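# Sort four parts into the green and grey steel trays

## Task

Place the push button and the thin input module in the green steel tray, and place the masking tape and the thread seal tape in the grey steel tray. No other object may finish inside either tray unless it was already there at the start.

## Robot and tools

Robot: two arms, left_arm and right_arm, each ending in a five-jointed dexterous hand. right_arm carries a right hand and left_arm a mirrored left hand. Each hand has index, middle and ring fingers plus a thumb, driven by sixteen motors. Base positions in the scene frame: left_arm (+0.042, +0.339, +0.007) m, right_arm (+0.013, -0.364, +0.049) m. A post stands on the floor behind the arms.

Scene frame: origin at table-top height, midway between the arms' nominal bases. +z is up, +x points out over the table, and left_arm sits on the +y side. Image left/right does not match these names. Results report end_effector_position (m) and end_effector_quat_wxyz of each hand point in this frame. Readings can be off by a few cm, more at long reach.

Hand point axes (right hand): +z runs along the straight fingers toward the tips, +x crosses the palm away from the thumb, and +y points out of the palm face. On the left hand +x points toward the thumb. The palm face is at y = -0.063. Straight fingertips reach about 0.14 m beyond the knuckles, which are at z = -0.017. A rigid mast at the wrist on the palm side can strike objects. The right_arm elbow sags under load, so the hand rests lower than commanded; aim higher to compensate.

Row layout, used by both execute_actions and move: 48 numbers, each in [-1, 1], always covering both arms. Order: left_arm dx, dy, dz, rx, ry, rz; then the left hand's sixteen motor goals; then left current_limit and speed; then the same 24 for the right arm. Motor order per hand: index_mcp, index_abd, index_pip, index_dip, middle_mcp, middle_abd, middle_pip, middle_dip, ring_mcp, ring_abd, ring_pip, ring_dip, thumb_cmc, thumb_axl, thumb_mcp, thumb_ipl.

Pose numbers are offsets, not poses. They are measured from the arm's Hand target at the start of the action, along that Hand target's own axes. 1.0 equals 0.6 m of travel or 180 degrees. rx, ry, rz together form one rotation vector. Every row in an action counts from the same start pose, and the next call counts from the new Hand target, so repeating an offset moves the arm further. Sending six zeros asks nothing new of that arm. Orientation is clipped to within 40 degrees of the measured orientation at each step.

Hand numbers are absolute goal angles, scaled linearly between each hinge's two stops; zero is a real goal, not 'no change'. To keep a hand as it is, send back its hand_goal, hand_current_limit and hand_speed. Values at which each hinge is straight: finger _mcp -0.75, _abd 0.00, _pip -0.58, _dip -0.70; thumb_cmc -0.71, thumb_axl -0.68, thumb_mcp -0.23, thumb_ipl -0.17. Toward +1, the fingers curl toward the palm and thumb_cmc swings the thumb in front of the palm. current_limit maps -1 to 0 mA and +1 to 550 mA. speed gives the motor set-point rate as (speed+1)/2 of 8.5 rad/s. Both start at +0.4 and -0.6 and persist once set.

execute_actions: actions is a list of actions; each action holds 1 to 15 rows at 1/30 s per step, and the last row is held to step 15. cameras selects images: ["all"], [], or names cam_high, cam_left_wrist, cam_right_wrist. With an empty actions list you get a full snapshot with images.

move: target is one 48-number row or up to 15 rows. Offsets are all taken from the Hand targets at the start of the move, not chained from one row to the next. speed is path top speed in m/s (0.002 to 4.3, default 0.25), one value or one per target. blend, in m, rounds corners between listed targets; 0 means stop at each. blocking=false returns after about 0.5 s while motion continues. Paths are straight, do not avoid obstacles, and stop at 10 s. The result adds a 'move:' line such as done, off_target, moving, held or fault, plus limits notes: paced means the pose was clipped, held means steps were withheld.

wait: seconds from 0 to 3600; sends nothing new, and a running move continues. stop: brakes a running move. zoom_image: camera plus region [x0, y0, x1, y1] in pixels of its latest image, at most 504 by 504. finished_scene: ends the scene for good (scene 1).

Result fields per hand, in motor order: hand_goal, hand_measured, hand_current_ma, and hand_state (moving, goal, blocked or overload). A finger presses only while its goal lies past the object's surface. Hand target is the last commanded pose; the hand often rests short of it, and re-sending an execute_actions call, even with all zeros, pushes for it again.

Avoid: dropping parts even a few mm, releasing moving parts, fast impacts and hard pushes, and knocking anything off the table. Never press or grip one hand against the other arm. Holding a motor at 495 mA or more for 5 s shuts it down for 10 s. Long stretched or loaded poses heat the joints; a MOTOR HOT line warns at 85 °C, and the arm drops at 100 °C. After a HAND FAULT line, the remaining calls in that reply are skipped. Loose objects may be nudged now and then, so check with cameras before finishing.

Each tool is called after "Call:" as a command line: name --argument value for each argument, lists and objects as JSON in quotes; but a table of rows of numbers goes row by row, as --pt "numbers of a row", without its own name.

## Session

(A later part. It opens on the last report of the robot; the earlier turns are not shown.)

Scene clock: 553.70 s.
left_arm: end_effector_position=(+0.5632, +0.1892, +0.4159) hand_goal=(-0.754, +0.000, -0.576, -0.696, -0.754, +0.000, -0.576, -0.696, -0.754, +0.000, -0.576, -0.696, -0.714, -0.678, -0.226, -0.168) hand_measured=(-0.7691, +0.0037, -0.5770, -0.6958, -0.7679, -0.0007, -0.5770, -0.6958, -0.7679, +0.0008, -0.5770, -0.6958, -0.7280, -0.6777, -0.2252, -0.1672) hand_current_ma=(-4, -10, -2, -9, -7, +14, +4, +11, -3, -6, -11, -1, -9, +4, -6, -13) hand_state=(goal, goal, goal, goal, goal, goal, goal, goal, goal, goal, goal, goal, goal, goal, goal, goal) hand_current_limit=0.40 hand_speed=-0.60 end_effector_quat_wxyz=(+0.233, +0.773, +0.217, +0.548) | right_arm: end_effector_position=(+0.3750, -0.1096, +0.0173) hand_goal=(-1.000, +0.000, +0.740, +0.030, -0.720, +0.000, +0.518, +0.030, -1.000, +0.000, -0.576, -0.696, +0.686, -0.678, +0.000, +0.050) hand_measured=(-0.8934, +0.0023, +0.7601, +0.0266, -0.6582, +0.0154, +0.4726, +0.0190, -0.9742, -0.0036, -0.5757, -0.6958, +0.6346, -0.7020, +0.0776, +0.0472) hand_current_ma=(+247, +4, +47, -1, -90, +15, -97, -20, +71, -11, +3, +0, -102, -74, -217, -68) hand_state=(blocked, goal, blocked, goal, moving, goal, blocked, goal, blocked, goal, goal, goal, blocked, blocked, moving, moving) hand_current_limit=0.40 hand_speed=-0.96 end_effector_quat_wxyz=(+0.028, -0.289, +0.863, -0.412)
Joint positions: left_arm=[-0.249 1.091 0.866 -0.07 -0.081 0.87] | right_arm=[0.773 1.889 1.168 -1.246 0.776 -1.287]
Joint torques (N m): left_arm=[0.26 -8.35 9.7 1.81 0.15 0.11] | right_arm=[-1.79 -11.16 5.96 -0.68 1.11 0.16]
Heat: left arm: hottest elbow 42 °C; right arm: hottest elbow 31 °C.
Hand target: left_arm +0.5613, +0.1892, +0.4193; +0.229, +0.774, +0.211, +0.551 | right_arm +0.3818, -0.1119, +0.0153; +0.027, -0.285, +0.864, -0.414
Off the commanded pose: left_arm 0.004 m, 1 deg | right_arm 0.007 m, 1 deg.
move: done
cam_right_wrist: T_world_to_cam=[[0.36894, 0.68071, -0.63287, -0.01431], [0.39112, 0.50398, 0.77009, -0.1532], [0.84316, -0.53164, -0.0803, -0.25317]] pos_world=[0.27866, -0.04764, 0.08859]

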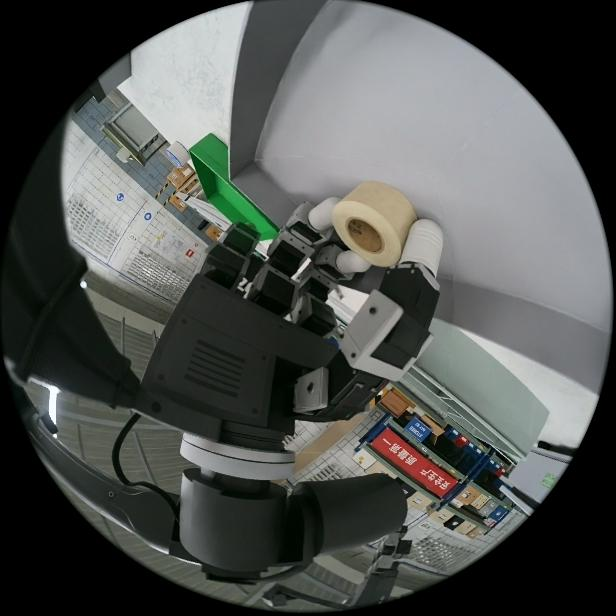

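Call:
wait --seconds 1.5 --cameras '["cam_right_wrist"]'

Call:
zoom_image --camera "cam_right_wrist" --region '[280, 100, 480, 300]'

Scene clock: 556.57 s.
left_arm: end_effector_position=(+0.5632, +0.1892, +0.4159) hand_goal=(-0.754, +0.000, -0.576, -0.696, -0.754, +0.000, -0.576, -0.696, -0.754, +0.000, -0.576, -0.696, -0.714, -0.678, -0.226, -0.168) hand_measured=(-0.7691, +0.0023, -0.5770, -0.6958, -0.7691, +0.0008, -0.5770, -0.6971, -0.7667, +0.0008, -0.5757, -0.6958, -0.7280, -0.6777, -0.2262, -0.1681) hand_current_ma=(-3, +5, -2, -10, +5, +4, -7, +12, -2, +9, -11, -2, +5, +3, -12, -2) hand_state=(goal, goal, goal, goal, goal, goal, goal, goal, goal, goal, goal, goal, goal, goal, goal, goal) hand_current_limit=0.40 hand_speed=-0.60 end_effector_quat_wxyz=(+0.233, +0.773, +0.217, +0.548) | right_arm: end_effector_position=(+0.3750, -0.1096, +0.0173) hand_goal=(-1.000, +0.000, +0.740, +0.030, -0.720, +0.000, +0.518, +0.030, -1.000, +0.000, -0.576, -0.696, +0.686, -0.678, +0.000, +0.050) hand_measured=(-0.8958, +0.0023, +0.7626, +0.0279, -0.6968, +0.0066, +0.4996, +0.0202, -0.9730, -0.0036, -0.5757, -0.6971, +0.6660, -0.6883, +0.0103, +0.0434) hand_current_ma=(+238, +4, +45, -8, +56, +3, -32, -15, +63, -19, +6, -7, -29, -33, +24, -31) hand_state=(blocked, goal, blocked, goal, blocked, goal, goal, goal, blocked, goal, goal, goal, goal, goal, goal, goal) hand_current_limit=0.40 hand_speed=-0.96 end_effector_quat_wxyz=(+0.028, -0.289, +0.863, -0.412)
Joint positions: left_arm=[-0.249 1.091 0.866 -0.07 -0.081 0.87] | right_arm=[0.773 1.889 1.168 -1.246 0.776 -1.287]
Joint torques (N m): left_arm=[-0.03 -8.35 9.72 1.77 0.14 0.11] | right_arm=[-1.79 -11.22 5.94 -0.66 1.11 0.14]
Heat: left arm: hottest elbow 42 °C; right arm: hottest elbow 31 °C.
Hand target: left_arm +0.5613, +0.1892, +0.4193; +0.229, +0.774, +0.211, +0.551 | right_arm +0.3818, -0.1119, +0.0153; +0.027, -0.285, +0.864, -0.414
Off the commanded pose: left_arm 0.004 m, 1 deg | right_arm 0.007 m, 1 deg.
wait: 1.50 s; at rest by 0.20 s
cam_right_wrist: T_world_to_cam=[[0.36894, 0.68071, -0.63287, -0.01431], [0.39112, 0.50398, 0.77009, -0.1532], [0.84316, -0.53164, -0.0803, -0.25317]] pos_world=[0.27866, -0.04764, 0.08859]

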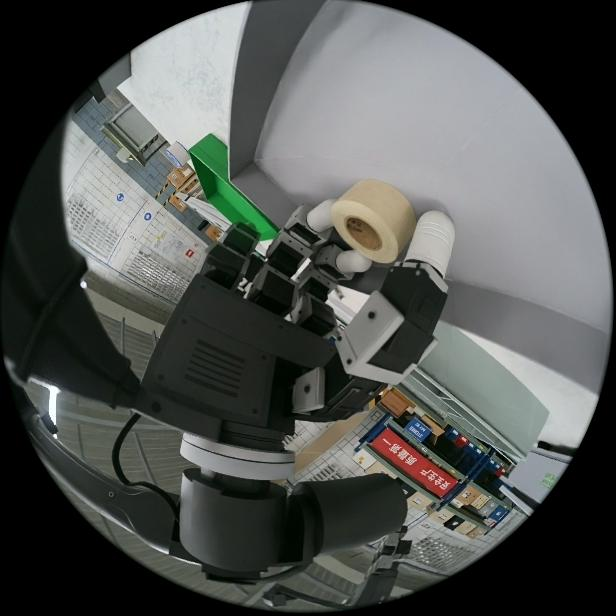

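Scaled by 2.520 from the camera's image (finer frame: 880x880).

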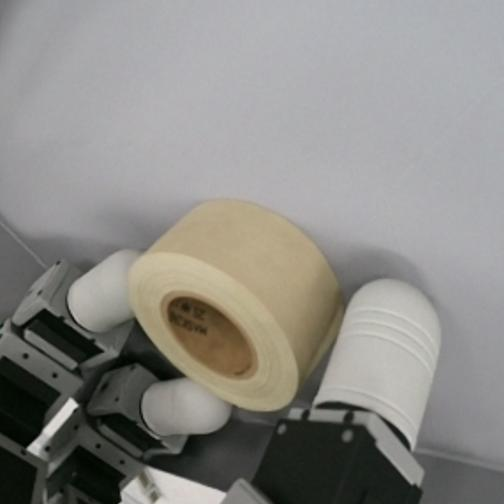

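Call:
move --pt "0 0 0 0 0 0 -0.754 0 -0.576 -0.696 -0.754 0 -0.576 -0.696 -0.754 0 -0.576 -0.696 -0.714 -0.678 -0.226 -0.168 0.4 -0.6 0.0016 -0.0061 -0.0055 0 0 0 -1 0 0.74 0.03 -0.95 0 0.518 0.03 -1 0 -0.576 -0.696 0.686 -0.678 -0.12 0.05 0.4 -0.93" --pt "0 0 0 0 0 0 -0.754 0 -0.576 -0.696 -0.754 0 -0.576 -0.696 -0.754 0 -0.576 -0.696 -0.714 -0.678 -0.226 -0.168 0.4 -0.6 0.0126 -0.0487 -0.0437 0 0 0 -1 0 0.74 0.03 -0.95 0 0.518 0.03 -1 0 -0.576 -0.696 0.686 -0.678 -0.12 0.05 0.4 -0.93" --speed 0.04 --cameras '["cam_right_wrist"]'

Call:
zoom_image --camera "cam_right_wrist" --region '[250, 60, 500, 310]'

Scene clock: 563.67 s.
left_arm: end_effector_position=(+0.5632, +0.1892, +0.4159) hand_goal=(-0.754, +0.000, -0.576, -0.696, -0.754, +0.000, -0.576, -0.696, -0.754, +0.000, -0.576, -0.696, -0.714, -0.678, -0.226, -0.168) hand_measured=(-0.7691, +0.0023, -0.5770, -0.6958, -0.7679, +0.0008, -0.5770, -0.6971, -0.7679, +0.0008, -0.5770, -0.6958, -0.7280, -0.6767, -0.2262, -0.1681) hand_current_ma=(+1, -5, -10, -6, +0, +14, +1, +13, +3, -1, +0, -4, -6, +6, -10, -10) hand_state=(goal, goal, goal, goal, goal, goal, goal, goal, goal, goal, goal, goal, goal, goal, goal, goal) hand_current_limit=0.40 hand_speed=-0.60 end_effector_quat_wxyz=(+0.233, +0.773, +0.217, +0.548) | right_arm: end_effector_position=(+0.3697, -0.1156, +0.0434) hand_goal=(-1.000, +0.000, +0.740, +0.030, -0.950, +0.000, +0.518, +0.030, -1.000, +0.000, -0.576, -0.696, +0.686, -0.678, -0.120, +0.050) hand_measured=(-0.9657, -0.0021, +0.7434, +0.0266, -0.9175, -0.0051, +0.5240, +0.0202, -0.9742, -0.0021, -0.5757, -0.6958, +0.6672, -0.6862, -0.1074, +0.0453) hand_current_ma=(+76, -13, +11, -8, +83, -14, +9, -21, +67, -22, +0, +3, -37, -26, +37, -20) hand_state=(blocked, goal, goal, goal, blocked, goal, goal, goal, blocked, goal, goal, goal, goal, goal, goal, goal) hand_current_limit=0.40 hand_speed=-0.93 end_effector_quat_wxyz=(+0.020, -0.293, +0.860, -0.418)
Joint positions: left_arm=[-0.249 1.091 0.866 -0.07 -0.081 0.87] | right_arm=[0.773 1.842 1.177 -1.324 0.779 -1.287]
Joint torques (N m): left_arm=[-0.09 -8.18 9.66 1.73 0.15 0.13] | right_arm=[-1.79 -12.34 7.56 -1.35 0.97 0.14]
Heat: left arm: hottest elbow 42 °C; right arm: hottest elbow 31 °C.
Hand target: left_arm +0.5613, +0.1892, +0.4193; +0.229, +0.774, +0.211, +0.551 | right_arm +0.3817, -0.1118, +0.0553; +0.027, -0.285, +0.864, -0.414
Off the commanded pose: left_arm 0.004 m, 1 deg | right_arm 0.017 m, 1 deg.
move: off_target (right_arm)
cam_right_wrist: T_world_to_cam=[[0.35897, 0.66976, -0.65005, 0.01142], [0.40109, 0.51819, 0.75539, -0.16967], [0.84278, -0.53189, -0.08262, -0.24953]] pos_world=[0.27425, -0.05245, 0.11497]

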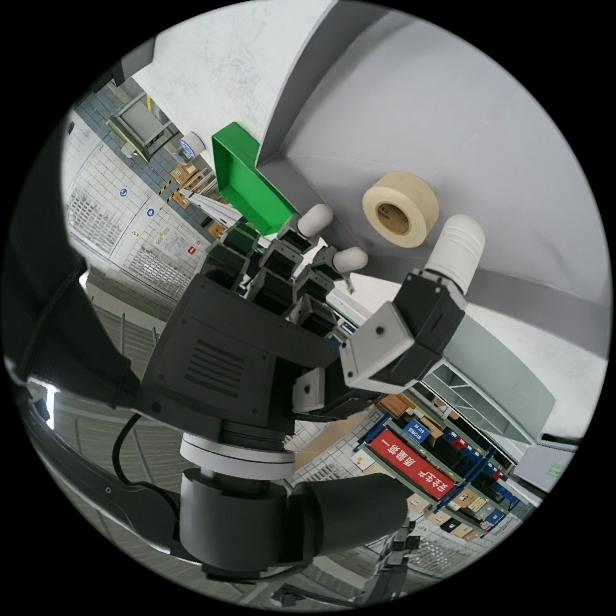

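Scaled by 2.016 from the camera's image (finer frame: 880x880).

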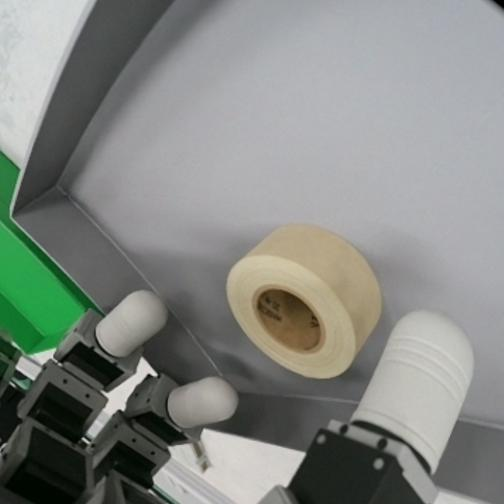

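Call:
move --pt "0 0 0 0 0 0 -0.754 0 -0.576 -0.696 -0.754 0 -0.576 -0.696 -0.754 0 -0.576 -0.696 -0.714 -0.678 -0.226 -0.168 0.4 -0.6 0.0536 -0.2071 -0.1857 0 0 0 -1 0 0.74 0.03 -0.95 0 0.518 0.03 -1 0 -0.576 -0.696 0.686 -0.678 -0.12 0.05 0.4 -0.8" --pt "0 0 0 0 0 0 -0.754 0 -0.576 -0.696 -0.754 0 -0.576 -0.696 -0.754 0 -0.576 -0.696 -0.714 -0.678 -0.226 -0.168 0.4 -0.6 0.5329 -0.3612 0.3412 0.0082 0.1889 0.222 -1 0 0.35 0.03 -1 0 0.35 0.03 -1 0 -0.576 -0.696 0.686 -0.678 -0.056 0.05 0.4 -0.7" --speed 0.25 --blend '[0.04,0]' --cameras '["cam_high","cam_right_wrist"]'

Call:
zoom_image --camera "cam_high" --region '[200, 180, 460, 340]'

Scene clock: 590.60 s.
left_arm: end_effector_position=(+0.5632, +0.1892, +0.4159) hand_goal=(-0.754, +0.000, -0.576, -0.696, -0.754, +0.000, -0.576, -0.696, -0.754, +0.000, -0.576, -0.696, -0.714, -0.678, -0.226, -0.168) hand_measured=(-0.7703, +0.0023, -0.5770, -0.6958, -0.7691, -0.0007, -0.5770, -0.6958, -0.7679, +0.0008, -0.5770, -0.6958, -0.7280, -0.6777, -0.2262, -0.1672) hand_current_ma=(-3, -2, -5, -4, -3, +10, +3, +6, +6, -8, -2, -5, -4, +4, -12, -8) hand_state=(goal, goal, goal, goal, goal, goal, goal, goal, goal, goal, goal, goal, goal, goal, goal, goal) hand_current_limit=0.40 hand_speed=-0.60 end_effector_quat_wxyz=(+0.233, +0.773, +0.217, +0.548) | right_arm: end_effector_position=(+0.2733, -0.5276, +0.1391) hand_goal=(-1.000, +0.000, +0.350, +0.030, -1.000, +0.000, +0.350, +0.030, -1.000, +0.000, -0.576, -0.696, +0.686, -0.678, -0.056, +0.050) hand_measured=(-0.9681, -0.0007, +0.3546, +0.0266, -0.9645, -0.0007, +0.3533, +0.0215, -0.9730, -0.0007, -0.5757, -0.6958, +0.6747, -0.6851, -0.0550, +0.0453) hand_current_ma=(+67, -3, +13, -2, +95, -7, +16, -21, +70, -5, +1, +0, -8, -30, +3, -22) hand_state=(blocked, goal, goal, goal, blocked, goal, goal, goal, blocked, goal, goal, goal, goal, goal, goal, goal) hand_current_limit=0.40 hand_speed=-0.70 end_effector_quat_wxyz=(-0.085, +0.157, +0.872, -0.455)
Joint positions: left_arm=[-0.249 1.091 0.866 -0.07 -0.081 0.87] | right_arm=[-0.238 1.221 0.736 -1.256 0.954 -1.371]
Joint torques (N m): left_arm=[-0.09 -8.35 9.7 1.77 0.13 0.1] | right_arm=[-0.67 -5.89 6.3 0.2 1.1 0.06]
Heat: left arm: hottest elbow 42 °C; right arm: hottest elbow 30 °C.
Hand target: left_arm +0.5613, +0.1892, +0.4193; +0.229, +0.774, +0.211, +0.551 | right_arm +0.2740, -0.5270, +0.1401; -0.081, +0.154, +0.873, -0.455
Off the commanded pose: left_arm 0.004 m, 1 deg | right_arm 0.001 m, 1 deg.
move: done
cam_right_wrist: T_world_to_cam=[[0.84008, 0.02001, -0.54209, -0.10506], [0.53358, 0.14963, 0.83241, -0.2312], [0.09776, -0.98854, 0.11502, -0.44429]] pos_world=[0.25506, -0.40251, 0.1866]

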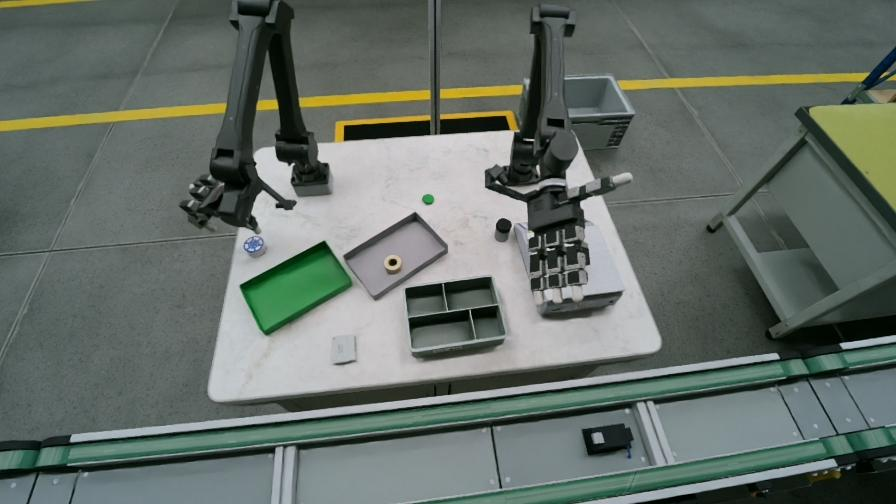

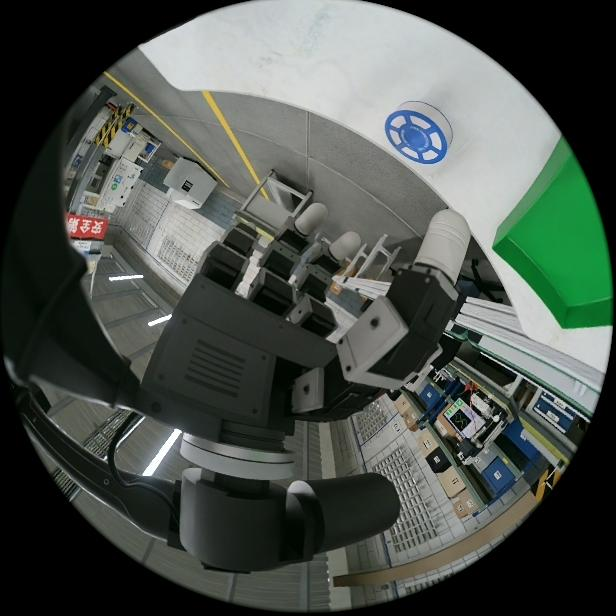

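Scaled by 1.938 from the camera's image (finer frame: 1280x720).

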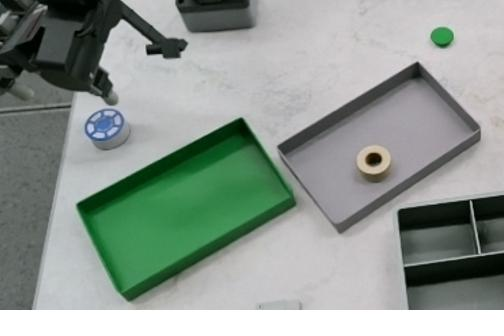

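Call:
zoom_image --camera "cam_right_wrist" --region '[380, 60, 600, 280]'

Call:
zoom_image --camera "cam_high" --region '[220, 210, 340, 340]'

Scaled by 2.291 from the camera's image (finer frame: 880x880).

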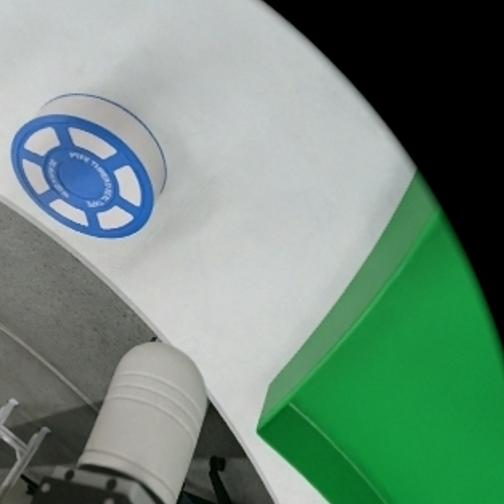

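Scaled by 3.877 from the camera's image (finer frame: 1280x720).

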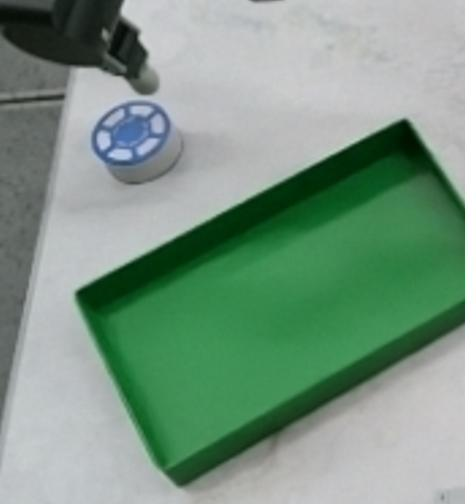

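Call:
move --target '[0,0,0,0,0,0,-0.754,0,-0.576,-0.696,-0.754,0,-0.576,-0.696,-0.754,0,-0.576,-0.696,-0.714,-0.678,-0.226,-0.168,0.4,-0.6,0.0161,0.1225,0.0721,-0.0144,0.003,-0.0043,-1,0,0.35,0.03,-1,0,0.35,0.03,-1,0,-0.576,-0.696,0.686,-0.678,-0.056,0.05,0.4,-0.7]' --speed 0.15 --cameras '["cam_high","cam_right_wrist"]'

Call:
zoom_image --camera "cam_right_wrist" --region '[290, 60, 510, 280]'

Call:
zoom_image --camera "cam_high" --region '[170, 170, 300, 300]'

Scene clock: 608.00 s.
left_arm: end_effector_position=(+0.5632, +0.1892, +0.4159) hand_goal=(-0.754, +0.000, -0.576, -0.696, -0.754, +0.000, -0.576, -0.696, -0.754, +0.000, -0.576, -0.696, -0.714, -0.678, -0.226, -0.168) hand_measured=(-0.7691, +0.0023, -0.5770, -0.6958, -0.7691, +0.0008, -0.5770, -0.6958, -0.7679, +0.0008, -0.5770, -0.6958, -0.7293, -0.6767, -0.2262, -0.1681) hand_current_ma=(+4, +4, +0, -5, -6, +15, -3, +10, +6, +1, -6, -1, -2, +7, -14, -4) hand_state=(goal, goal, goal, goal, goal, goal, goal, goal, goal, goal, goal, goal, goal, goal, goal, goal) hand_current_limit=0.40 hand_speed=-0.60 end_effector_quat_wxyz=(+0.233, +0.773, +0.217, +0.548) | right_arm: end_effector_position=(+0.2657, -0.5173, +0.0556) hand_goal=(-1.000, +0.000, +0.350, +0.030, -1.000, +0.000, +0.350, +0.030, -1.000, +0.000, -0.576, -0.696, +0.686, -0.678, -0.056, +0.050) hand_measured=(-0.9681, +0.0008, +0.3533, +0.0266, -0.9645, -0.0007, +0.3533, +0.0202, -0.9742, -0.0007, -0.5744, -0.6958, +0.6747, -0.6851, -0.0560, +0.0444) hand_current_ma=(+62, +1, +4, +4, +93, -8, +21, -15, +71, -10, +1, +8, -7, -26, +7, -20) hand_state=(blocked, goal, goal, goal, blocked, goal, goal, goal, blocked, goal, goal, goal, goal, goal, goal, goal) hand_current_limit=0.40 hand_speed=-0.70 end_effector_quat_wxyz=(-0.086, +0.156, +0.883, -0.434)
Joint positions: left_arm=[-0.249 1.091 0.866 -0.07 -0.081 0.87] | right_arm=[-0.238 1.354 0.597 -0.977 0.907 -1.384]
Joint torques (N m): left_arm=[0.21 -8.35 9.77 1.76 0.14 0.11] | right_arm=[-0.79 -5.48 5.41 0.18 1.1 0.05]
Heat: left arm: hottest elbow 42 °C; right arm: hottest elbow 31 °C.
Hand target: left_arm +0.5613, +0.1892, +0.4193; +0.229, +0.774, +0.211, +0.551 | right_arm +0.2672, -0.5174, +0.0552; -0.084, +0.152, +0.884, -0.434
Off the commanded pose: left_arm 0.004 m, 1 deg | right_arm 0.001 m, 1 deg.
move: done
cam_right_wrist: T_world_to_cam=[[0.84405, 0.04556, -0.53433, -0.13253], [0.52738, 0.11016, 0.84246, -0.17849], [0.09724, -0.99287, 0.06895, -0.42332]] pos_world=[0.24716, -0.3946, 0.10875]

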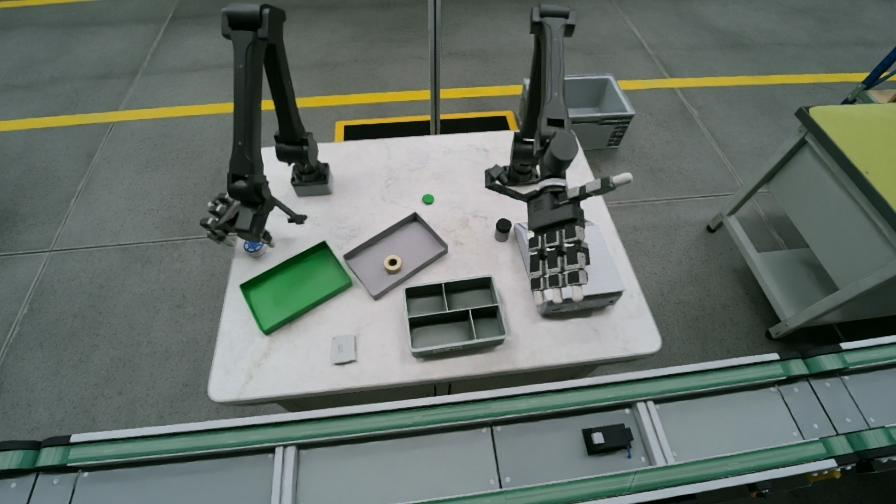

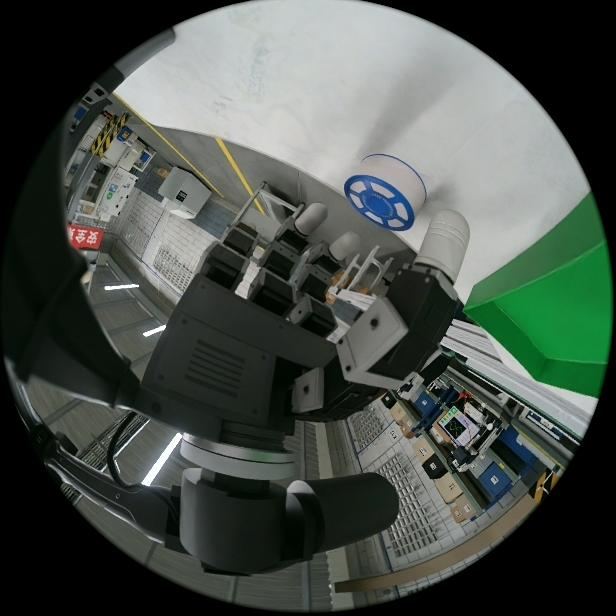

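Scaled by 2.291 from the camera's image (finer frame: 880x880).

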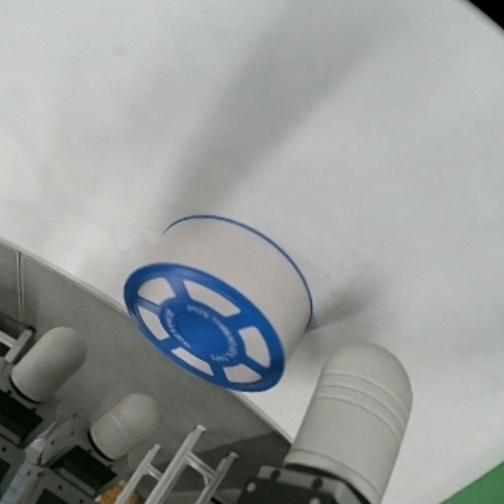

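Scaled by 3.877 from the camera's image (finer frame: 1280x720).

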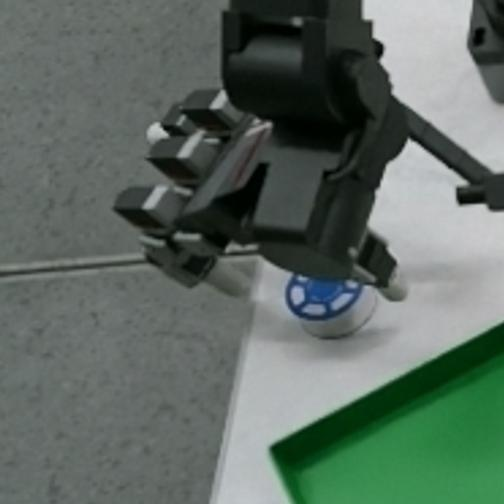

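Call:
move --target '[0,0,0,0,0,0,-0.754,0,-0.576,-0.696,-0.754,0,-0.576,-0.696,-0.754,0,-0.576,-0.696,-0.714,-0.678,-0.226,-0.168,0.4,-0.6,-0.006,0.0445,0.0403,0,0,0,-1,0,0.35,0.03,-1,0,0.35,0.03,-1,0,-0.576,-0.696,0.686,-0.678,-0.056,0.05,0.4,-0.7]' --speed 0.08 --cameras '["cam_high","cam_right_wrist"]'

Call:
zoom_image --camera "cam_right_wrist" --region '[290, 60, 510, 280]'

Call:
zoom_image --camera "cam_high" --region '[170, 170, 300, 300]'

Scene clock: 620.17 s.
left_arm: end_effector_position=(+0.5632, +0.1892, +0.4159) hand_goal=(-0.754, +0.000, -0.576, -0.696, -0.754, +0.000, -0.576, -0.696, -0.754, +0.000, -0.576, -0.696, -0.714, -0.678, -0.226, -0.168) hand_measured=(-0.7679, +0.0008, -0.5770, -0.6958, -0.7679, +0.0008, -0.5782, -0.6958, -0.7691, +0.0008, -0.5770, -0.6971, -0.7267, -0.6767, -0.2262, -0.1672) hand_current_ma=(-7, -1, -8, -6, -6, +9, +5, +11, +5, -6, -11, +2, -12, +3, -7, -10) hand_state=(goal, goal, goal, goal, goal, goal, goal, goal, goal, goal, goal, goal, goal, goal, goal, goal) hand_current_limit=0.40 hand_speed=-0.60 end_effector_quat_wxyz=(+0.233, +0.773, +0.217, +0.548) | right_arm: end_effector_position=(+0.2711, -0.5182, +0.0209) hand_goal=(-1.000, +0.000, +0.350, +0.030, -1.000, +0.000, +0.350, +0.030, -1.000, +0.000, -0.576, -0.696, +0.686, -0.678, -0.056, +0.050) hand_measured=(-0.9669, +0.0023, +0.3533, +0.0266, -0.9645, -0.0007, +0.3546, +0.0202, -0.9742, -0.0007, -0.5757, -0.6958, +0.6773, -0.6851, -0.0560, +0.0444) hand_current_ma=(+67, +3, +11, -1, +92, +3, +13, -16, +71, -12, +1, +8, -6, -26, +5, -27) hand_state=(blocked, goal, goal, goal, blocked, goal, goal, goal, blocked, goal, goal, goal, goal, goal, goal, goal) hand_current_limit=0.40 hand_speed=-0.70 end_effector_quat_wxyz=(-0.081, +0.153, +0.884, -0.434)
Joint positions: left_arm=[-0.249 1.091 0.866 -0.07 -0.081 0.87] | right_arm=[-0.238 1.455 0.567 -0.827 0.907 -1.402]
Joint torques (N m): left_arm=[0.03 -8.47 9.76 1.81 0.15 0.1] | right_arm=[-1.73 -5.95 4.53 0.28 1.17 0.07]
Heat: left arm: hottest elbow 43 °C; right arm: hottest elbow 30 °C.
Hand target: left_arm +0.5613, +0.1892, +0.4193; +0.229, +0.774, +0.211, +0.551 | right_arm +0.2691, -0.5212, +0.0193; -0.084, +0.152, +0.884, -0.434
Off the commanded pose: left_arm 0.004 m, 1 deg | right_arm 0.004 m, 0 deg.
move: done
cam_right_wrist: T_world_to_cam=[[0.8463, 0.05499, -0.52985, -0.15131], [0.5217, 0.11554, 0.84527, -0.14774], [0.1077, -0.99178, 0.06909, -0.42468]] pos_world=[0.25087, -0.39579, 0.07405]

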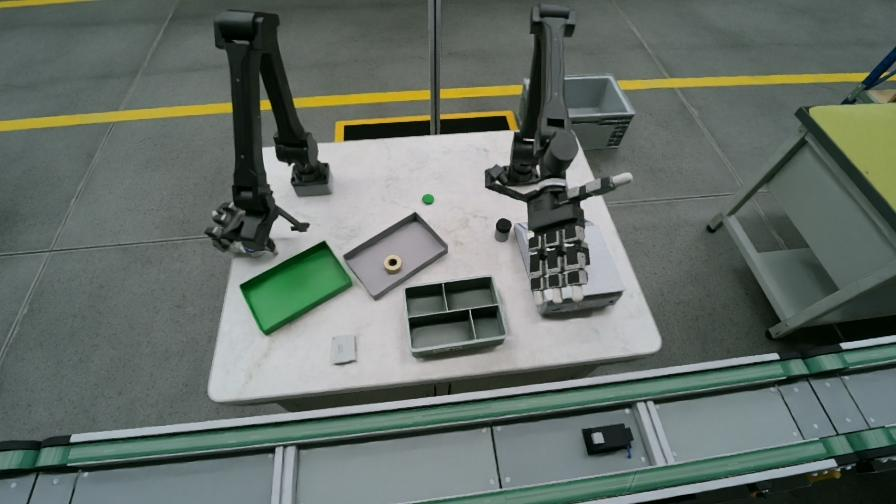

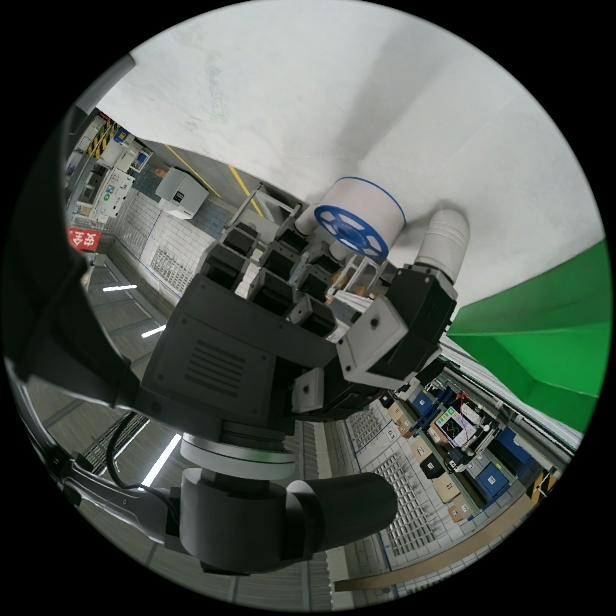

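Scaled by 2.291 from the camera's image (finer frame: 880x880).

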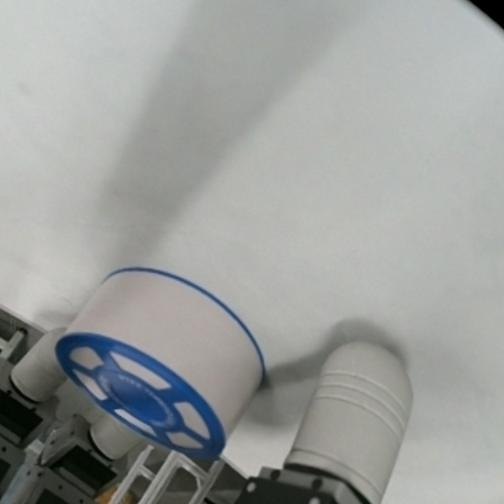

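Scaled by 3.877 from the camera's image (finer frame: 1280x720).

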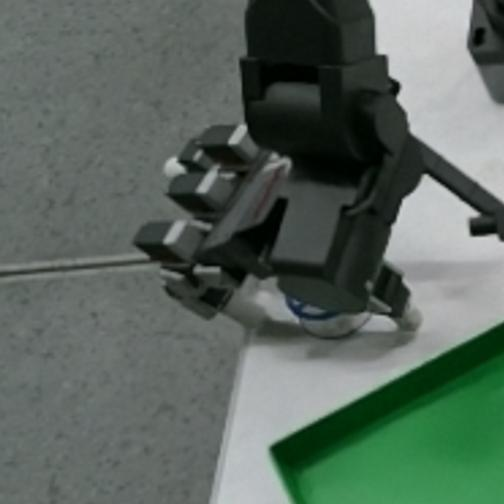

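Call:
move --pt "0 0 0 0 0 0 -0.754 0 -0.576 -0.696 -0.754 0 -0.576 -0.696 -0.754 0 -0.576 -0.696 -0.714 -0.678 -0.226 -0.168 0.4 -0.6 0.0078 -0.0016 0.0023 0 0 0 -1 0 0.35 0.03 -1 0 0.35 0.03 -1 0 -0.576 -0.696 0.686 -0.678 -0.056 0.05 0.4 -0.7" --pt "0 0 0 0 0 0 -0.754 0 -0.576 -0.696 -0.754 0 -0.576 -0.696 -0.754 0 -0.576 -0.696 -0.714 -0.678 -0.226 -0.168 0.4 -0.6 0.0078 -0.0016 0.0023 0 0 0 -0.78 0 0.518 0.03 -0.78 0 0.518 0.03 -1 0 -0.576 -0.696 0.686 -0.678 0.12 0.1 0.4 -0.87" --speed 0.03 --cameras '["cam_right_wrist"]'

Call:
zoom_image --camera "cam_right_wrist" --region '[270, 120, 490, 340]'

Scene clock: 631.00 s.
left_arm: end_effector_position=(+0.5632, +0.1892, +0.4159) hand_goal=(-0.754, +0.000, -0.576, -0.696, -0.754, +0.000, -0.576, -0.696, -0.754, +0.000, -0.576, -0.696, -0.714, -0.678, -0.226, -0.168) hand_measured=(-0.7691, +0.0008, -0.5770, -0.6958, -0.7679, -0.0007, -0.5782, -0.6958, -0.7679, +0.0008, -0.5770, -0.6958, -0.7293, -0.6777, -0.2262, -0.1672) hand_current_ma=(-4, -11, -3, +0, -3, +8, -6, +12, -6, +0, -2, +1, -10, +2, -5, +2) hand_state=(goal, goal, goal, goal, goal, goal, goal, goal, goal, goal, goal, goal, goal, goal, goal, goal) hand_current_limit=0.40 hand_speed=-0.60 end_effector_quat_wxyz=(+0.233, +0.773, +0.217, +0.548) | right_arm: end_effector_position=(+0.2667, -0.5182, +0.0188) hand_goal=(-0.780, +0.000, +0.518, +0.030, -0.780, +0.000, +0.518, +0.030, -1.000, +0.000, -0.576, -0.696, +0.686, -0.678, +0.120, +0.100) hand_measured=(-0.8005, -0.0021, +0.5060, +0.0292, -0.8089, -0.0007, +0.5034, +0.0228, -0.9730, +0.0008, -0.5744, -0.6971, +0.6760, -0.6841, +0.0766, +0.0853) hand_current_ma=(-52, -8, -28, +4, -53, -8, -26, -17, +67, -10, +0, +3, -9, -14, -117, -55) hand_state=(blocked, goal, goal, goal, blocked, goal, goal, goal, blocked, goal, goal, goal, goal, goal, blocked, goal) hand_current_limit=0.40 hand_speed=-0.87 end_effector_quat_wxyz=(-0.084, +0.150, +0.884, -0.435)
Joint positions: left_arm=[-0.249 1.091 0.866 -0.07 -0.081 0.87] | right_arm=[-0.241 1.453 0.556 -0.818 0.909 -1.41]
Joint torques (N m): left_arm=[0.32 -8.35 9.72 1.81 0.17 0.11] | right_arm=[-1.85 -6.65 4.23 0.18 1.1 0.05]
Heat: left arm: hottest elbow 43 °C; right arm: hottest elbow 30 °C.
Hand target: left_arm +0.5613, +0.1892, +0.4193; +0.229, +0.774, +0.211, +0.551 | right_arm +0.2642, -0.5211, +0.0193; -0.084, +0.152, +0.884, -0.434
Off the commanded pose: left_arm 0.004 m, 1 deg | right_arm 0.004 m, 0 deg.
move: done
cam_right_wrist: T_world_to_cam=[[0.8425, 0.05689, -0.53568, -0.14658], [0.52727, 0.11659, 0.84166, -0.14459], [0.11034, -0.99155, 0.06824, -0.42457]] pos_world=[0.24657, -0.39579, 0.07215]

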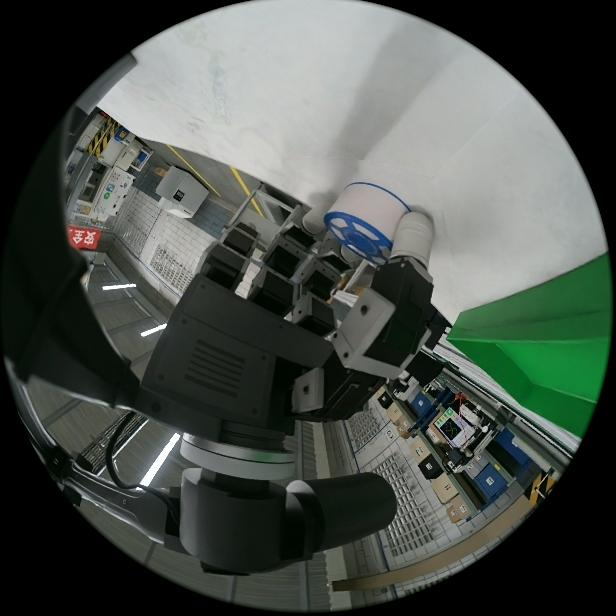

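Scaled by 2.291 from the camera's image (finer frame: 880x880).

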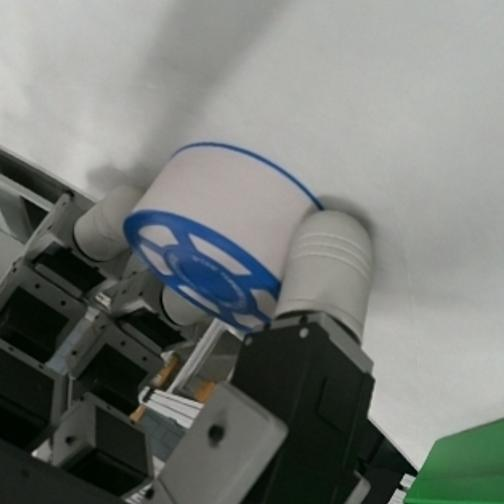

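Call:
move --target '[0,0,0,0,0,0,-0.754,0,-0.576,-0.696,-0.754,0,-0.576,-0.696,-0.754,0,-0.576,-0.696,-0.714,-0.678,-0.226,-0.168,0.4,-0.6,0,0,0,0,0,0,-0.68,0,0.56,0.03,-0.68,0,0.56,0.03,-1,0,-0.576,-0.696,0.686,-0.678,0.22,0.14,0.4,-0.87]' --speed 0.03 --cameras '["cam_right_wrist"]'

Call:
zoom_image --camera "cam_right_wrist" --region '[270, 120, 490, 340]'

Scene clock: 633.97 s.
left_arm: end_effector_position=(+0.5632, +0.1892, +0.4159) hand_goal=(-0.754, +0.000, -0.576, -0.696, -0.754, +0.000, -0.576, -0.696, -0.754, +0.000, -0.576, -0.696, -0.714, -0.678, -0.226, -0.168) hand_measured=(-0.7691, +0.0023, -0.5757, -0.6958, -0.7691, +0.0008, -0.5770, -0.6958, -0.7679, +0.0008, -0.5770, -0.6958, -0.7280, -0.6777, -0.2252, -0.1681) hand_current_ma=(-7, +0, -12, -4, +2, +5, -2, +9, -1, +2, -8, +1, +0, +2, -13, -15) hand_state=(goal, goal, goal, goal, goal, goal, goal, goal, goal, goal, goal, goal, goal, goal, goal, goal) hand_current_limit=0.40 hand_speed=-0.60 end_effector_quat_wxyz=(+0.233, +0.773, +0.217, +0.548) | right_arm: end_effector_position=(+0.2667, -0.5184, +0.0190) hand_goal=(-0.680, +0.000, +0.560, +0.030, -0.680, +0.000, +0.560, +0.030, -1.000, +0.000, -0.576, -0.696, +0.686, -0.678, +0.220, +0.140) hand_measured=(-0.7836, -0.0021, +0.5060, +0.0228, -0.7933, +0.0008, +0.5021, +0.0151, -0.9730, -0.0007, -0.5744, -0.6958, +0.6773, -0.6851, +0.0737, +0.0815) hand_current_ma=(-244, -5, -117, -17, -259, -7, -123, -29, +74, -6, +4, +9, -17, -20, -383, -179) hand_state=(blocked, goal, blocked, goal, blocked, goal, blocked, goal, blocked, goal, goal, goal, goal, goal, blocked, blocked) hand_current_limit=0.40 hand_speed=-0.87 end_effector_quat_wxyz=(-0.083, +0.151, +0.884, -0.435)
Joint positions: left_arm=[-0.249 1.091 0.866 -0.07 -0.081 0.87] | right_arm=[-0.241 1.453 0.556 -0.818 0.909 -1.41]
Joint torques (N m): left_arm=[-0.03 -7.88 9.78 1.83 0.16 0.1] | right_arm=[-1.9 -6.65 4.27 0.17 1.09 0.06]
Heat: left arm: hottest elbow 43 °C; right arm: hottest elbow 30 °C.
Hand target: left_arm +0.5613, +0.1892, +0.4193; +0.229, +0.774, +0.211, +0.551 | right_arm +0.2642, -0.5211, +0.0193; -0.084, +0.152, +0.884, -0.434
Off the commanded pose: left_arm 0.004 m, 1 deg | right_arm 0.004 m, 0 deg.
move: done
cam_right_wrist: T_world_to_cam=[[0.84294, 0.05644, -0.53504, -0.14685], [0.52667, 0.11645, 0.84205, -0.1446], [0.10983, -0.99159, 0.06844, -0.42459]] pos_world=[0.24657, -0.39589, 0.07225]

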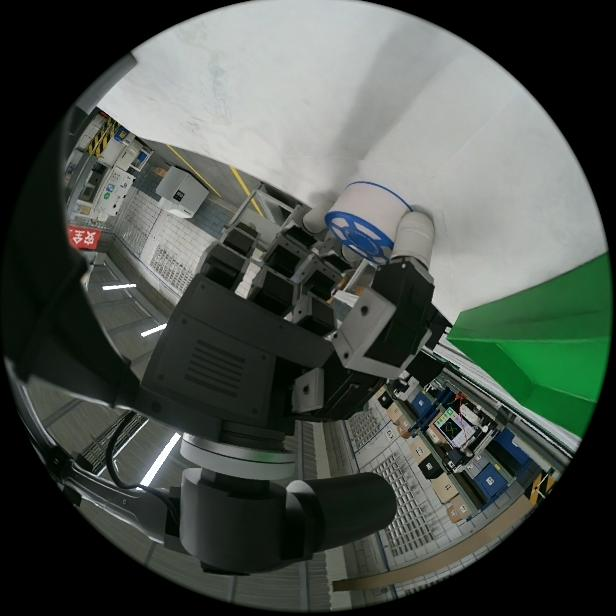

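Scaled by 2.291 from the camera's image (finer frame: 880x880).

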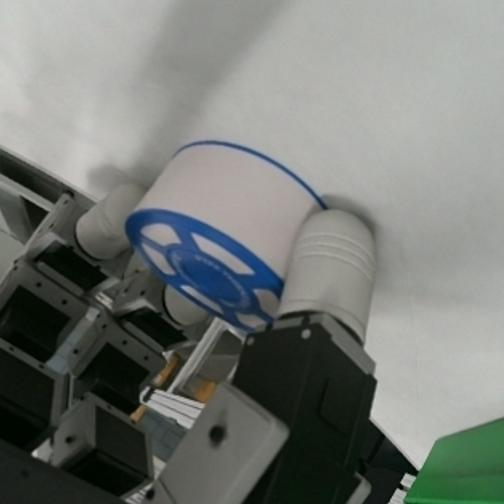

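Call:
move --pt "0 0 0 0 0 0 -0.754 0 -0.576 -0.696 -0.754 0 -0.576 -0.696 -0.754 0 -0.576 -0.696 -0.714 -0.678 -0.226 -0.168 0.4 -0.6 0.0008 -0.0396 -0.0305 0 0 0 -0.68 0 0.56 0.03 -0.68 0 0.56 0.03 -1 0 -0.576 -0.696 0.686 -0.678 0.22 0.14 0.4 -0.87" --speed 0.05 --cameras '["cam_right_wrist"]'

Call:
zoom_image --camera "cam_right_wrist" --region '[270, 120, 490, 340]'

Scene clock: 657.43 s.
left_arm: end_effector_position=(+0.5632, +0.1892, +0.4159) hand_goal=(-0.754, +0.000, -0.576, -0.696, -0.754, +0.000, -0.576, -0.696, -0.754, +0.000, -0.576, -0.696, -0.714, -0.678, -0.226, -0.168) hand_measured=(-0.7691, +0.0023, -0.5770, -0.6958, -0.7691, -0.0007, -0.5770, -0.6958, -0.7679, +0.0008, -0.5757, -0.6971, -0.7280, -0.6777, -0.2262, -0.1681) hand_current_ma=(+0, -10, -12, -6, +6, +6, -6, +5, -4, +8, -8, -11, -10, +1, -1, -8) hand_state=(goal, goal, goal, goal, goal, goal, goal, goal, goal, goal, goal, goal, goal, goal, goal, goal) hand_current_limit=0.40 hand_speed=-0.60 end_effector_quat_wxyz=(+0.233, +0.773, +0.217, +0.548) | right_arm: end_effector_position=(+0.2565, -0.5158, +0.0411) hand_goal=(-0.680, +0.000, +0.560, +0.030, -0.680, +0.000, +0.560, +0.030, -1.000, +0.000, -0.576, -0.696, +0.686, -0.678, +0.220, +0.140) hand_measured=(-0.7812, -0.0007, +0.5060, +0.0190, -0.7884, -0.0007, +0.5009, +0.0151, -0.9730, -0.0007, -0.5757, -0.6958, +0.6747, -0.6851, +0.0737, +0.0768) hand_current_ma=(-236, -3, -119, -20, -250, -9, -122, -28, +57, -16, +5, -4, -12, -17, -375, -199) hand_state=(blocked, goal, blocked, goal, blocked, goal, blocked, goal, blocked, goal, goal, goal, goal, goal, blocked, blocked) hand_current_limit=0.40 hand_speed=-0.87 end_effector_quat_wxyz=(-0.088, +0.148, +0.884, -0.434)
Joint positions: left_arm=[-0.249 1.091 0.866 -0.07 -0.081 0.87] | right_arm=[-0.241 1.367 0.556 -0.912 0.909 -1.412]
Joint torques (N m): left_arm=[-0.03 -8.53 9.8 1.78 0.15 0.11] | right_arm=[-1.85 -5.54 6.9 -0.65 1.1 0.06]
Heat: left arm: hottest elbow 43 °C; right arm: hottest elbow 29 °C.
Hand target: left_arm +0.5613, +0.1892, +0.4193; +0.229, +0.774, +0.211, +0.551 | right_arm +0.2641, -0.5211, +0.0492; -0.084, +0.152, +0.884, -0.434
Off the commanded pose: left_arm 0.004 m, 1 deg | right_arm 0.012 m, 1 deg.
move: off_target (right_arm)
cam_right_wrist: T_world_to_cam=[[0.83772, 0.05882, -0.54292, -0.12371], [0.53456, 0.11496, 0.83728, -0.16074], [0.11166, -0.99163, 0.06486, -0.42278]] pos_world=[0.23677, -0.39349, 0.09484]

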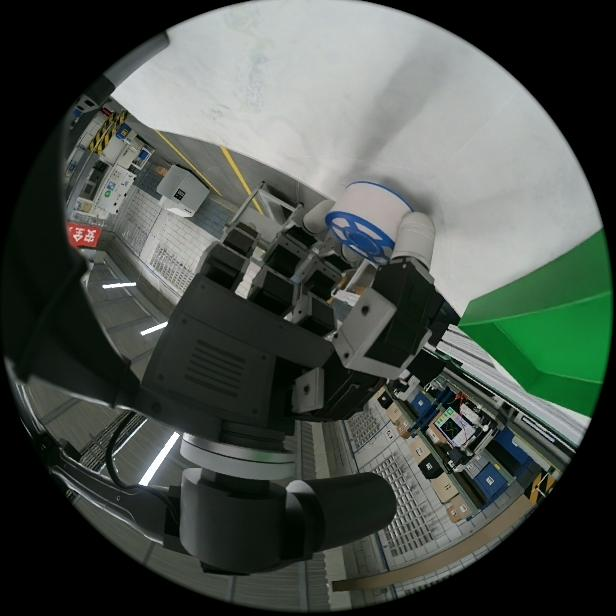

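Scaled by 2.291 from the camera's image (finer frame: 880x880).

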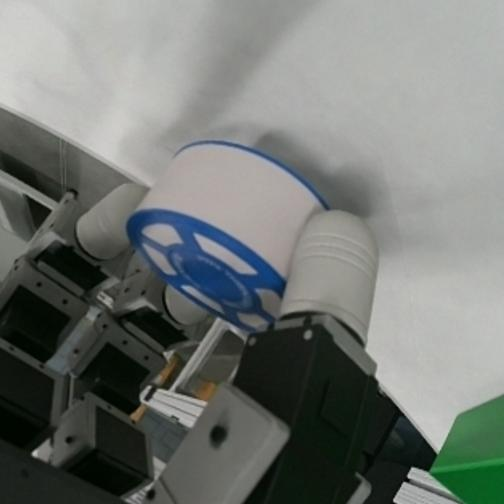

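Call:
move --pt "0 0 0 0 0 0 -0.754 0 -0.576 -0.696 -0.754 0 -0.576 -0.696 -0.754 0 -0.576 -0.696 -0.714 -0.678 -0.226 -0.168 0.4 -0.6 0.003 -0.1454 -0.1117 0 0 0 -0.68 0 0.56 0.03 -0.68 0 0.56 0.03 -1 0 -0.576 -0.696 0.686 -0.678 0.22 0.14 0.4 -0.87" --pt "0 0 0 0 0 0 -0.754 0 -0.576 -0.696 -0.754 0 -0.576 -0.696 -0.754 0 -0.576 -0.696 -0.714 -0.678 -0.226 -0.168 0.4 -0.6 0.1927 0.3888 -0.6943 0.0001 -0.2461 -0.1721 -0.68 0 0.56 0.03 -0.68 0 0.56 0.03 -1 0 -0.576 -0.696 0.686 -0.678 0.22 0.14 0.4 -0.87" --speed 0.2 --blend '[0.04,0]' --cameras '["cam_high","cam_right_wrist"]'

Call:
zoom_image --camera "cam_right_wrist" --region '[230, 0, 530, 300]'

Call:
zoom_image --camera "cam_high" --region '[330, 170, 460, 310]'

Scene clock: 668.00 s.
left_arm: end_effector_position=(+0.5632, +0.1892, +0.4159) hand_goal=(-0.754, +0.000, -0.576, -0.696, -0.754, +0.000, -0.576, -0.696, -0.754, +0.000, -0.576, -0.696, -0.714, -0.678, -0.226, -0.168) hand_measured=(-0.7691, +0.0023, -0.5770, -0.6958, -0.7679, +0.0008, -0.5770, -0.6971, -0.7679, +0.0008, -0.5770, -0.6958, -0.7293, -0.6767, -0.2252, -0.1672) hand_current_ma=(+2, -3, -7, +0, -5, +6, +0, +14, +2, +6, -9, -9, -7, +7, -7, -9) hand_state=(goal, goal, goal, goal, goal, goal, goal, goal, goal, goal, goal, goal, goal, goal, goal, goal) hand_current_limit=0.40 hand_speed=-0.60 end_effector_quat_wxyz=(+0.233, +0.773, +0.217, +0.548) | right_arm: end_effector_position=(+0.3125, -0.0508, +0.1145) hand_goal=(-0.680, +0.000, +0.560, +0.030, -0.680, +0.000, +0.560, +0.030, -1.000, +0.000, -0.576, -0.696, +0.686, -0.678, +0.220, +0.140) hand_measured=(-0.7800, -0.0021, +0.5060, +0.0202, -0.7872, -0.0021, +0.5021, +0.0139, -0.9730, -0.0036, -0.5744, -0.6958, +0.6722, -0.6851, +0.0737, +0.0748) hand_current_ma=(-234, -4, -118, -23, -243, -7, -119, -20, +66, -12, -4, +2, -22, -24, -382, -198) hand_state=(blocked, goal, blocked, goal, blocked, goal, blocked, goal, blocked, goal, goal, goal, goal, goal, blocked, blocked) hand_current_limit=0.40 hand_speed=-0.87 end_effector_quat_wxyz=(+0.132, -0.254, +0.856, -0.430)
Joint positions: left_arm=[-0.249 1.091 0.866 -0.07 -0.081 0.87] | right_arm=[1.025 1.723 1.191 -1.554 0.817 -0.902]
Joint torques (N m): left_arm=[0.03 -8.18 9.81 1.81 0.15 0.1] | right_arm=[-0.5 -10.4 7.99 -0.57 0.98 0.05]
Heat: left arm: hottest elbow 43 °C; right arm: hottest elbow 30 °C.
Hand target: left_arm +0.5613, +0.1892, +0.4193; +0.229, +0.774, +0.211, +0.551 | right_arm +0.3183, -0.0380, +0.1202; +0.141, -0.256, +0.859, -0.421
Off the commanded pose: left_arm 0.004 m, 1 deg | right_arm 0.015 m, 1 deg.
move: off_target (right_arm)
cam_right_wrist: T_world_to_cam=[[0.47665, 0.70778, -0.52139, -0.0148], [0.19864, 0.49105, 0.84818, -0.18274], [0.85635, -0.50786, 0.09347, -0.18412]] pos_world=[0.20102, 0.0067, 0.16449]

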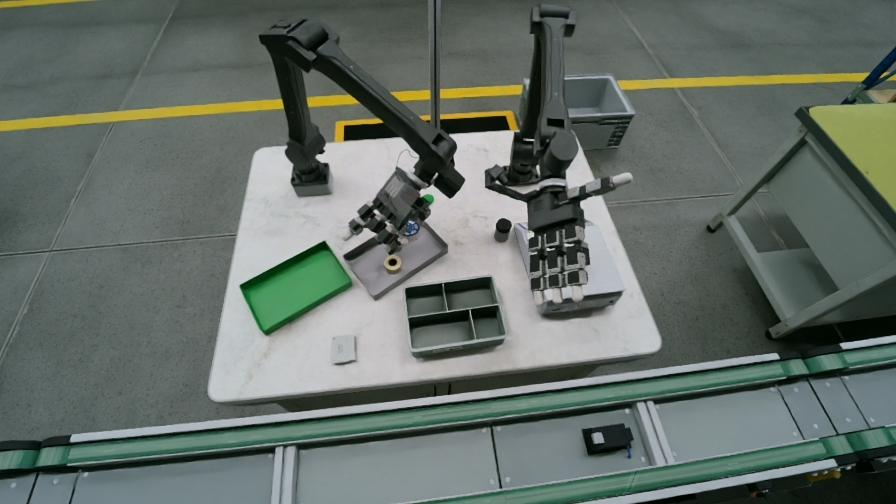

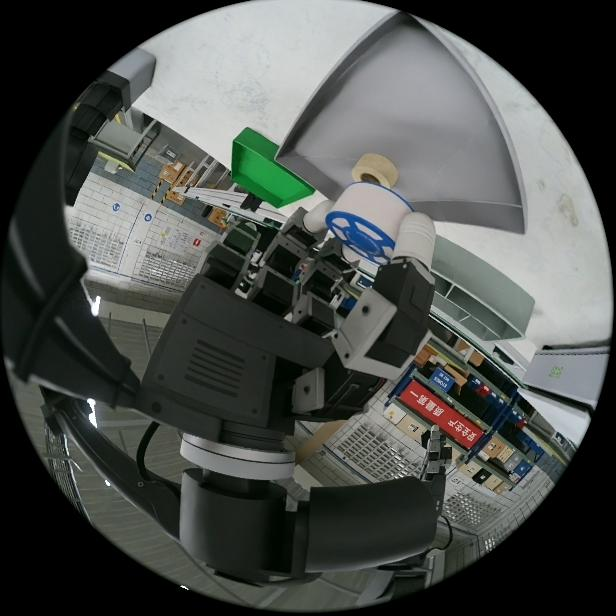

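Scaled by 1.680 from the camera's image (finer frame: 880x880).

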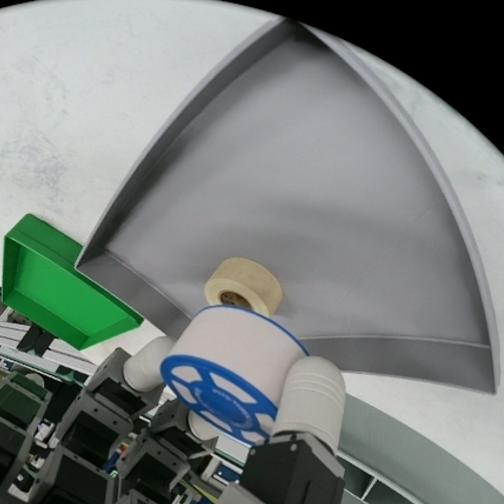

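Scaled by 3.600 from the camera's image (finer frame: 1280x720).

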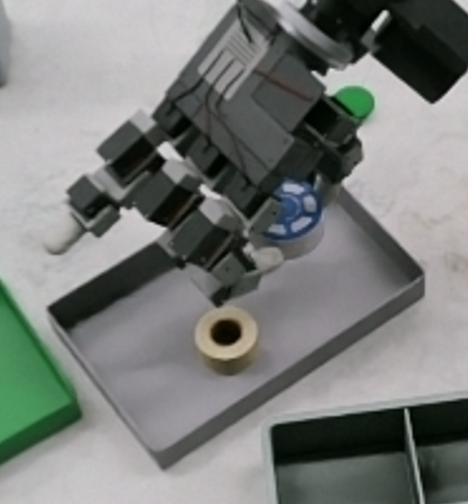

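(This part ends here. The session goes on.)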